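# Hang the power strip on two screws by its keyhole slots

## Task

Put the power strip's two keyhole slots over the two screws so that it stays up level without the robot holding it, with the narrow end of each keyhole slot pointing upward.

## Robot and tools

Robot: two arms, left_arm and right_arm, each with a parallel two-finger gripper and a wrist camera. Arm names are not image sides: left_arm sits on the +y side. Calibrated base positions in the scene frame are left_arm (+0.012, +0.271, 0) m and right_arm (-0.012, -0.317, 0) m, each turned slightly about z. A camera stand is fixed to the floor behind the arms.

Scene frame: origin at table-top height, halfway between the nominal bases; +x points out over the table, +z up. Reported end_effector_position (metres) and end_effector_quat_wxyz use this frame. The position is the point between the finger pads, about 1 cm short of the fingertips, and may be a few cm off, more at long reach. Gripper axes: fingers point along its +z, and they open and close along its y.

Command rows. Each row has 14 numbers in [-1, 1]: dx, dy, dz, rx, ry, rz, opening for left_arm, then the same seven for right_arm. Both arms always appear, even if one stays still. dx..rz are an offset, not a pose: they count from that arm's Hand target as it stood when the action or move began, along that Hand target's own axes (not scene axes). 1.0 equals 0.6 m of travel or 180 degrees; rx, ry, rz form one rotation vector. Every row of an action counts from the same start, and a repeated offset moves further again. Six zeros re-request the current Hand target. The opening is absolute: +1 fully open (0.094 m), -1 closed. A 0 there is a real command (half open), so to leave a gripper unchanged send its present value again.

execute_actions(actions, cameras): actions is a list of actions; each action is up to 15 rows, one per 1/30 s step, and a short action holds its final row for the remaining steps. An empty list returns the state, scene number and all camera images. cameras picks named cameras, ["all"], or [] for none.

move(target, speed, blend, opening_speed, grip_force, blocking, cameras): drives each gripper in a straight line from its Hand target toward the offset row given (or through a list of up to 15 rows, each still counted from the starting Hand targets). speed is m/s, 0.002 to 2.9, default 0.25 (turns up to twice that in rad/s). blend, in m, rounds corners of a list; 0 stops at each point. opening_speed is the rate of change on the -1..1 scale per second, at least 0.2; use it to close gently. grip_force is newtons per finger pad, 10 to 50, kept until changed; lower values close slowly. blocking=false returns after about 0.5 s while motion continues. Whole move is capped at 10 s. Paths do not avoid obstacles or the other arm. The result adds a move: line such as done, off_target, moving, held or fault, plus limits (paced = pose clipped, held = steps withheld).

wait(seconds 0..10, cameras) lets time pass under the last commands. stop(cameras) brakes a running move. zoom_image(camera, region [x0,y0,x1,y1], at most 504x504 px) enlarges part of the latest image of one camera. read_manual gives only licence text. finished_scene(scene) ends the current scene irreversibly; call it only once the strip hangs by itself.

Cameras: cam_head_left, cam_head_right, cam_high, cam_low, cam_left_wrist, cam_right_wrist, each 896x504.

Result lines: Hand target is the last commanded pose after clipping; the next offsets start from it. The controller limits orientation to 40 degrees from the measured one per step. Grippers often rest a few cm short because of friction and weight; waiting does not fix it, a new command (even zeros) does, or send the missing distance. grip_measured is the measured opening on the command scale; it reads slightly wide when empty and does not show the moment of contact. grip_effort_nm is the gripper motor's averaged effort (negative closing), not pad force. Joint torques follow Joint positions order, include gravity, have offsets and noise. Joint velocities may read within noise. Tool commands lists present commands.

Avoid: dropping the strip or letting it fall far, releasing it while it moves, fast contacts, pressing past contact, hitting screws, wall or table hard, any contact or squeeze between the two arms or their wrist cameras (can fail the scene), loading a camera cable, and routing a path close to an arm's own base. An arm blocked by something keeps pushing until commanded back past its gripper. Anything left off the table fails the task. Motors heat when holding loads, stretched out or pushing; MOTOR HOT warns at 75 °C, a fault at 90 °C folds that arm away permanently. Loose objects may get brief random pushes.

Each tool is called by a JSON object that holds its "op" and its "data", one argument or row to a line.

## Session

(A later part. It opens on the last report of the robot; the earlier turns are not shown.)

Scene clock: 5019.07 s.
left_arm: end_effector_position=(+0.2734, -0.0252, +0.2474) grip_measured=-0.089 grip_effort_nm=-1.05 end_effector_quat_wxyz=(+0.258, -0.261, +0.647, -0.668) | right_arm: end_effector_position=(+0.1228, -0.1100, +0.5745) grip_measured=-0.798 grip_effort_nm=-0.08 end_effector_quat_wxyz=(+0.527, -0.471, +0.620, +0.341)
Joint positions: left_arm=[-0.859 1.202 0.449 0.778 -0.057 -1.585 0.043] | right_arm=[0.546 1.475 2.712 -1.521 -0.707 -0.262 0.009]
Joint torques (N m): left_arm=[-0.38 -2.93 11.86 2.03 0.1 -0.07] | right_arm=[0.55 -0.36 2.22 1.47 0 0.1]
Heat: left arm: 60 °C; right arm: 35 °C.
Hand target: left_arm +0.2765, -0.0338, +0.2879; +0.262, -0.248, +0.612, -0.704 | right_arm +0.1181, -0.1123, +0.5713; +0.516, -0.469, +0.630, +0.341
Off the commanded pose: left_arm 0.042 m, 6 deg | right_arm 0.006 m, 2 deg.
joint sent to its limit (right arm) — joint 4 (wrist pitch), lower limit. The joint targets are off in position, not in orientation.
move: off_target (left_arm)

{"op": "move", "data": {
  "target": [
    [-0.004,0.03,-0.036,0,0.0,-0.00,-0.16,0,0,0,0,0,0,-0.8],
    [-0.003,-0.006,-0.0253,0,0.0,-0.00,-0.16,0,0,0,0,0,0,-0.8],
    [-0.003,-0.006,0,0.0,0,-0.00,-0.16,0,0,0,0,0,0,-0.8]
  ],
  "speed": 0.05
}}

{"op": "move", "data": {
  "target": [
    [-0.002,0.03,-0.036,0,0.0,-0.00,-0.16,0,0,0,0,0,0,-0.8],
    [-0.0015,-0.003,-0.0253,0,0.0,-0.00,-0.16,0,0,0,0,0,0,-0.8],
    [-0.0015,-0.003,0,0.0,0,-0.00,-0.16,0,0,0,0,0,0,-0.8]
  ],
  "speed": 0.05
}}

{"op": "move", "data": {
  "target": [
    [-0.001,0.03,-0.036,0,0.0,-0.00,-0.16,0,0,0,0,0,0,-0.8],
    [-0.001,-0.001,-0.0253,0,0.0,-0.00,-0.16,0,0,0,0,0,0,-0.8],
    [-0.001,-0.001,0,0.0,0,-0.00,-0.16,0,0,0,0,0,0,-0.8]
  ],
  "speed": 0.05
}}

Scene clock: 5032.97 s.
left_arm: end_effector_position=(+0.2741, -0.0245, +0.2577) grip_measured=-0.089 grip_effort_nm=-1.05 end_effector_quat_wxyz=(+0.261, -0.259, +0.640, -0.675) | right_arm: end_effector_position=(+0.1228, -0.1100, +0.5745) grip_measured=-0.798 grip_effort_nm=-0.09 end_effector_quat_wxyz=(+0.527, -0.471, +0.620, +0.341)
Joint positions: left_arm=[-0.856 1.19 0.463 0.775 -0.056 -1.584 0.043] | right_arm=[0.546 1.475 2.712 -1.521 -0.707 -0.262 0.009]
Joint torques (N m): left_arm=[0.21 -2.62 11.81 1.86 0.14 -0.1] | right_arm=[0.65 -0.35 2.24 1.45 0.01 0.12]
Heat: left arm: 60 °C; right arm: 35 °C.
Hand target: left_arm +0.2776, -0.0322, +0.2915; +0.262, -0.248, +0.612, -0.704 | right_arm +0.1181, -0.1123, +0.5713; +0.516, -0.469, +0.630, +0.341
Off the commanded pose: left_arm 0.035 m, 5 deg | right_arm 0.006 m, 2 deg.
joint sent to its limit (right arm) — joint 4 (wrist pitch), lower limit. The joint targets are off in position, not in orientation.
move: off_target (left_arm)

Scene clock: 5035.53 s.
left_arm: end_effector_position=(+0.2745, -0.0241, +0.2591) grip_measured=-0.089 grip_effort_nm=-1.05 end_effector_quat_wxyz=(+0.261, -0.259, +0.640, -0.675) | right_arm: end_effector_position=(+0.1228, -0.1100, +0.5745) grip_measured=-0.798 grip_effort_nm=-0.08 end_effector_quat_wxyz=(+0.527, -0.471, +0.620, +0.341)
Joint positions: left_arm=[-0.853 1.185 0.468 0.765 -0.052 -1.584 0.043] | right_arm=[0.546 1.475 2.712 -1.521 -0.707 -0.262 0.009]
Joint torques (N m): left_arm=[0.43 -2.52 11.85 1.86 0.15 -0.12] | right_arm=[0.55 -0.36 2.44 1.48 0 0.11]
Heat: left arm: 60 °C; right arm: 35 °C.
Hand target: left_arm +0.2782, -0.0314, +0.2933; +0.262, -0.248, +0.612, -0.704 | right_arm +0.1181, -0.1123, +0.5713; +0.516, -0.469, +0.630, +0.341
Off the commanded pose: left_arm 0.035 m, 5 deg | right_arm 0.006 m, 2 deg.
joint sent to its limit (right arm) — joint 4 (wrist pitch), lower limit. The joint targets are off in position, not in orientation.
move: off_target (left_arm)

Scene clock: 5038.07 s.
left_arm: end_effector_position=(+0.2744, -0.0239, +0.2599) grip_measured=-0.089 grip_effort_nm=-1.05 end_effector_quat_wxyz=(+0.260, -0.258, +0.640, -0.675) | right_arm: end_effector_position=(+0.1228, -0.1100, +0.5745) grip_measured=-0.798 grip_effort_nm=-0.09 end_effector_quat_wxyz=(+0.527, -0.471, +0.620, +0.341)
Joint positions: left_arm=[-0.851 1.182 0.469 0.76 -0.049 -1.584 0.043] | right_arm=[0.546 1.475 2.712 -1.521 -0.707 -0.262 0.009]
Joint torques (N m): left_arm=[0.62 -2.56 11.79 1.87 0.15 -0.1] | right_arm=[0.68 -0.29 2.41 1.48 0.01 0.12]
Heat: left arm: 59 °C; right arm: 35 °C.
Hand target: left_arm +0.2786, -0.0309, +0.2939; +0.262, -0.248, +0.612, -0.704 | right_arm +0.1181, -0.1123, +0.5713; +0.516, -0.469, +0.630, +0.341
Off the commanded pose: left_arm 0.035 m, 5 deg | right_arm 0.006 m, 2 deg.
joint sent to its limit (right arm) — joint 4 (wrist pitch), lower limit. The joint targets are off in position, not in orientation.
move: off_target (left_arm)

{"op": "move", "data": {
  "target": [
    [-0.002,0.035,-0.036,0,0.0,-0.00,-0.16,0,0,0,0,0,0,-0.8],
    [-0.0015,0.007,-0.0253,0,0.0,-0.00,-0.16,0,0,0,0,0,0,-0.8],
    [-0.0015,0.007,0,0.0,0,-0.00,-0.16,0,0,0,0,0,0,-0.8]
  ],
  "speed": 0.05
}}

{"op": "move", "data": {
  "target": [
    [-0.0005,0.03,-0.036,0,0.0,-0.00,-0.16,0,0,0,0,0,0,-0.8],
    [-0.0005,0,-0.0253,0,0.0,-0.00,-0.16,0,0,0,0,0,0,-0.8],
    [-0.0005,0,0,0.0,0,-0.00,-0.16,0,0,0,0,0,0,-0.8]
  ],
  "speed": 0.05
}}

{"op": "move", "data": {
  "target": [
    [-0.0007,0.03,-0.036,0,0.0,-0.00,-0.16,0,0,0,0,0,0,-0.8],
    [-0.0007,0,-0.0253,0,0.0,-0.00,-0.16,0,0,0,0,0,0,-0.8],
    [-0.0007,0,0,0.0,0,-0.00,-0.16,0,0,0,0,0,0,-0.8]
  ],
  "speed": 0.05
}}

Scene clock: 5049.37 s.
left_arm: end_effector_position=(+0.2751, -0.0247, +0.2510) grip_measured=-0.089 grip_effort_nm=-1.05 end_effector_quat_wxyz=(+0.258, -0.260, +0.648, -0.668) | right_arm: end_effector_position=(+0.1228, -0.1100, +0.5745) grip_measured=-0.798 grip_effort_nm=-0.08 end_effector_quat_wxyz=(+0.527, -0.471, +0.620, +0.341)
Joint positions: left_arm=[-0.85 1.196 0.462 0.76 -0.046 -1.584 0.043] | right_arm=[0.546 1.475 2.712 -1.521 -0.707 -0.262 0.009]
Joint torques (N m): left_arm=[0.61 -2.8 11.44 2.12 0.15 -0.12] | right_arm=[0.64 -0.4 2.4 1.48 0.02 0.13]
Heat: left arm: 60 °C; right arm: 35 °C.
Hand target: left_arm +0.2795, -0.0308, +0.2896; +0.262, -0.248, +0.612, -0.704 | right_arm +0.1181, -0.1123, +0.5713; +0.516, -0.469, +0.630, +0.341
Off the commanded pose: left_arm 0.039 m, 6 deg | right_arm 0.006 m, 2 deg.
joint sent to its limit (right arm) — joint 4 (wrist pitch), lower limit. The joint targets are off in position, not in orientation.
move: off_target (left_arm)

Scene clock: 5051.93 s.
left_arm: end_effector_position=(+0.2744, -0.0251, +0.2557) grip_measured=-0.089 grip_effort_nm=-1.05 end_effector_quat_wxyz=(+0.260, -0.256, +0.641, -0.675) | right_arm: end_effector_position=(+0.1228, -0.1100, +0.5745) grip_measured=-0.798 grip_effort_nm=-0.09 end_effector_quat_wxyz=(+0.527, -0.471, +0.620, +0.341)
Joint positions: left_arm=[-0.851 1.197 0.46 0.784 -0.045 -1.582 0.043] | right_arm=[0.546 1.475 2.712 -1.521 -0.707 -0.262 0.009]
Joint torques (N m): left_arm=[0.58 -2.78 11.64 1.86 0.15 -0.14] | right_arm=[0.64 -0.25 2.41 1.46 0.03 0.11]
Heat: left arm: 60 °C; right arm: 35 °C.
Hand target: left_arm +0.2798, -0.0306, +0.2896; +0.262, -0.248, +0.612, -0.704 | right_arm +0.1181, -0.1123, +0.5713; +0.516, -0.469, +0.630, +0.341
Off the commanded pose: left_arm 0.035 m, 5 deg | right_arm 0.006 m, 2 deg.
joint sent to its limit (right arm) — joint 4 (wrist pitch), lower limit. The joint targets are off in position, not in orientation.
move: off_target (left_arm)

Scene clock: 5054.47 s.
left_arm: end_effector_position=(+0.2748, -0.0245, +0.2568) grip_measured=-0.089 grip_effort_nm=-1.05 end_effector_quat_wxyz=(+0.261, -0.255, +0.640, -0.676) | right_arm: end_effector_position=(+0.1228, -0.1100, +0.5745) grip_measured=-0.798 grip_effort_nm=-0.09 end_effector_quat_wxyz=(+0.527, -0.471, +0.620, +0.341)
Joint positions: left_arm=[-0.848 1.196 0.46 0.786 -0.042 -1.58 0.043] | right_arm=[0.546 1.475 2.712 -1.521 -0.707 -0.262 0.009]
Joint torques (N m): left_arm=[0.68 -2.7 11.7 1.82 0.13 -0.19] | right_arm=[0.57 -0.17 2.35 1.48 0.03 0.11]
Heat: left arm: 60 °C; right arm: 35 °C.
Hand target: left_arm +0.2801, -0.0303, +0.2896; +0.262, -0.248, +0.612, -0.704 | right_arm +0.1181, -0.1123, +0.5713; +0.516, -0.469, +0.630, +0.341
Off the commanded pose: left_arm 0.034 m, 5 deg | right_arm 0.006 m, 2 deg.
joint sent to its limit (right arm) — joint 4 (wrist pitch), lower limit. The joint targets are off in position, not in orientation.
move: off_target (left_arm)

{"op": "move", "data": {
  "target": [
    [-0.001,0.03,-0.036,0,0.0,-0.001,-0.16,0,0,0,0,0,0,-0.8],
    [-0.001,0.001,-0.0253,0,0.0,-0.001,-0.16,0,0,0,0,0,0,-0.8],
    [-0.001,0.001,0,0.0,0,-0.001,-0.16,0,0,0,0,0,0,-0.8]
  ],
  "speed": 0.05
}}

{"op": "move", "data": {
  "target": [
    [-0.0005,0.03,-0.036,0,0.0,-0.001,-0.16,0,0,0,0,0,0,-0.8],
    [-0.0005,0.001,-0.0253,0,0.0,-0.001,-0.16,0,0,0,0,0,0,-0.8],
    [-0.0005,0.001,0,0.0,0,-0.001,-0.16,0,0,0,0,0,0,-0.8]
  ],
  "speed": 0.05
}}

{"op": "move", "data": {
  "target": [
    [-0.0005,0.03,-0.036,0,0.0,0,-0.16,0,0,0,0,0,0,-0.8],
    [-0.0005,0.001,-0.0253,0,0.0,0,-0.16,0,0,0,0,0,0,-0.8],
    [-0.0005,0.001,0,0.0,0,0,-0.16,0,0,0,0,0,0,-0.8]
  ],
  "speed": 0.05
}}

{"op": "move", "data": {
  "target": [
    [-0.0005,0.03,-0.036,0,0.0,0,-0.16,0,0,0,0,0,0,-0.8],
    [-0.0005,0.001,-0.0253,0,0.0,0,-0.16,0,0,0,0,0,0,-0.8],
    [-0.0005,0.001,0,0.0,0,0,-0.16,0,0,0,0,0,0,-0.8]
  ],
  "speed": 0.05
}}

Scene clock: 5067.13 s.
left_arm: end_effector_position=(+0.2763, -0.0232, +0.2562) grip_measured=-0.089 grip_effort_nm=-1.05 end_effector_quat_wxyz=(+0.261, -0.257, +0.640, -0.676) | right_arm: end_effector_position=(+0.1228, -0.1100, +0.5745) grip_measured=-0.798 grip_effort_nm=-0.08 end_effector_quat_wxyz=(+0.527, -0.471, +0.620, +0.341)
Joint positions: left_arm=[-0.842 1.197 0.458 0.789 -0.04 -1.582 0.043] | right_arm=[0.546 1.475 2.712 -1.521 -0.707 -0.262 0.009]
Joint torques (N m): left_arm=[0.58 -2.61 11.73 1.84 0.15 -0.18] | right_arm=[0.57 -0.25 2.28 1.45 0.01 0.1]
Heat: left arm: 60 °C; right arm: 35 °C.
Hand target: left_arm +0.2805, -0.0300, +0.2890; +0.261, -0.249, +0.612, -0.704 | right_arm +0.1181, -0.1123, +0.5713; +0.516, -0.469, +0.630, +0.341
Off the commanded pose: left_arm 0.034 m, 5 deg | right_arm 0.006 m, 2 deg.
joint sent to its limit (right arm) — joint 4 (wrist pitch), lower limit. The joint targets are off in position, not in orientation.
move: off_target (left_arm)

Scene clock: 5069.67 s.
left_arm: end_effector_position=(+0.2760, -0.0234, +0.2548) grip_measured=-0.089 grip_effort_nm=-1.05 end_effector_quat_wxyz=(+0.259, -0.258, +0.641, -0.675) | right_arm: end_effector_position=(+0.1228, -0.1100, +0.5745) grip_measured=-0.798 grip_effort_nm=-0.08 end_effector_quat_wxyz=(+0.527, -0.471, +0.620, +0.341)
Joint positions: left_arm=[-0.842 1.199 0.457 0.788 -0.038 -1.585 0.043] | right_arm=[0.546 1.475 2.712 -1.521 -0.707 -0.262 0.009]
Joint torques (N m): left_arm=[0.59 -2.66 11.56 1.89 0.13 -0.18] | right_arm=[0.51 -0.28 2.29 1.47 0.01 0.14]
Heat: left arm: 60 °C; right arm: 35 °C.
Hand target: left_arm +0.2808, -0.0298, +0.2884; +0.260, -0.250, +0.611, -0.705 | right_arm +0.1181, -0.1123, +0.5713; +0.516, -0.469, +0.630, +0.341
Off the commanded pose: left_arm 0.035 m, 5 deg | right_arm 0.006 m, 2 deg.
joint sent to its limit (right arm) — joint 4 (wrist pitch), lower limit. The joint targets are off in position, not in orientation.
move: off_target (left_arm)

Scene clock: 5072.20 s.
left_arm: end_effector_position=(+0.2749, -0.0247, +0.2550) grip_measured=-0.089 grip_effort_nm=-1.05 end_effector_quat_wxyz=(+0.258, -0.257, +0.640, -0.677) | right_arm: end_effector_position=(+0.1228, -0.1100, +0.5745) grip_measured=-0.798 grip_effort_nm=-0.08 end_effector_quat_wxyz=(+0.527, -0.471, +0.620, +0.341)
Joint positions: left_arm=[-0.847 1.202 0.455 0.797 -0.039 -1.586 0.043] | right_arm=[0.546 1.475 2.712 -1.521 -0.707 -0.262 0.009]
Joint torques (N m): left_arm=[0.66 -2.69 11.55 1.86 0.14 -0.18] | right_arm=[0.73 -0.29 2.43 1.46 -0.02 0.12]
Heat: left arm: 60 °C; right arm: 35 °C.
Hand target: left_arm +0.2811, -0.0297, +0.2878; +0.260, -0.250, +0.611, -0.705 | right_arm +0.1181, -0.1123, +0.5713; +0.516, -0.469, +0.630, +0.341
Off the commanded pose: left_arm 0.034 m, 5 deg | right_arm 0.006 m, 2 deg.
joint sent to its limit (right arm) — joint 4 (wrist pitch), lower limit. The joint targets are off in position, not in orientation.
move: off_target (left_arm)

Scene clock: 5074.80 s.
left_arm: end_effector_position=(+0.2770, -0.0225, +0.2551) grip_measured=-0.089 grip_effort_nm=-1.05 end_effector_quat_wxyz=(+0.260, -0.258, +0.639, -0.677) | right_arm: end_effector_position=(+0.1228, -0.1100, +0.5745) grip_measured=-0.798 grip_effort_nm=-0.08 end_effector_quat_wxyz=(+0.527, -0.471, +0.620, +0.341)
Joint positions: left_arm=[-0.837 1.202 0.454 0.8 -0.035 -1.586 0.043] | right_arm=[0.546 1.475 2.712 -1.521 -0.707 -0.262 0.009]
Joint torques (N m): left_arm=[0.44 -2.67 11.62 1.86 0.16 -0.18] | right_arm=[0.66 -0.35 2.24 1.46 -0.01 0.11]
Heat: left arm: 60 °C; right arm: 35 °C.
Hand target: left_arm +0.2813, -0.0296, +0.2872; +0.260, -0.250, +0.611, -0.705 | right_arm +0.1181, -0.1123, +0.5713; +0.516, -0.469, +0.630, +0.341
Off the commanded pose: left_arm 0.033 m, 5 deg | right_arm 0.006 m, 2 deg.
joint sent to its limit (right arm) — joint 4 (wrist pitch), lower limit. The joint targets are off in position, not in orientation.
move: off_target (left_arm)

{"op": "move", "data": {
  "target": [
    [0.001,0.03,-0.036,0,0.02,0,-0.16,0,0,0,0,0,0,-0.8],
    [0.001,0.0,-0.0253,0,0.02,0,-0.16,0,0,0,0,0,0,-0.8],
    [0.001,0.0,0,0.0,0.02,0,-0.16,0,0,0,0,0,0,-0.8]
  ],
  "speed": 0.05,
  "cameras": ["cam_right_wrist"]
}}

{"op": "zoom_image", "data": {
  "camera": "cam_right_wrist",
  "region": [540, 280, 680, 504]
}}

Scene clock: 5090.83 s.
left_arm: end_effector_position=(+0.2761, -0.0220, +0.2473) grip_measured=-0.089 grip_effort_nm=-1.05 end_effector_quat_wxyz=(+0.234, -0.244, +0.651, -0.680) | right_arm: end_effector_position=(+0.1228, -0.1100, +0.5745) grip_measured=-0.798 grip_effort_nm=-0.08 end_effector_quat_wxyz=(+0.527, -0.471, +0.620, +0.341)
Joint positions: left_arm=[-0.788 1.207 0.442 0.799 0.074 -1.6 0.043] | right_arm=[0.546 1.475 2.712 -1.521 -0.707 -0.262 0.009]
Joint torques (N m): left_arm=[0.36 -2.93 12.3 1.91 0.15 -0.11] | right_arm=[0.54 -0.35 2.44 1.48 -0.01 0.12]
Heat: left arm: 61 °C; right arm: 35 °C.
Hand target: left_arm +0.2809, -0.0299, +0.2872; +0.241, -0.228, +0.619, -0.712 | right_arm +0.1181, -0.1123, +0.5713; +0.516, -0.469, +0.630, +0.341
Off the commanded pose: left_arm 0.041 m, 6 deg | right_arm 0.006 m, 2 deg.
joint sent to its limit (right arm) — joint 4 (wrist pitch), lower limit. The joint targets are off in position, not in orientation.
move: off_target (left_arm)
Images, in order (width x height): cam_right_wrist 896x504.

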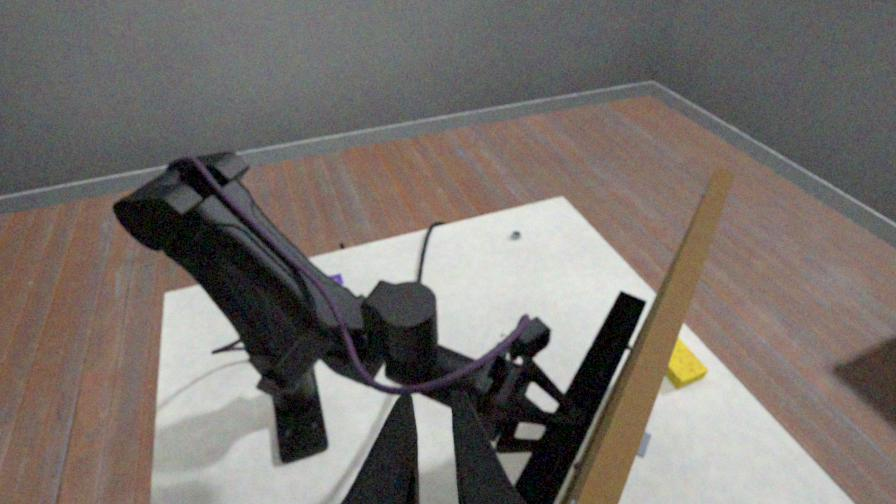

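Scaled by 2.250.

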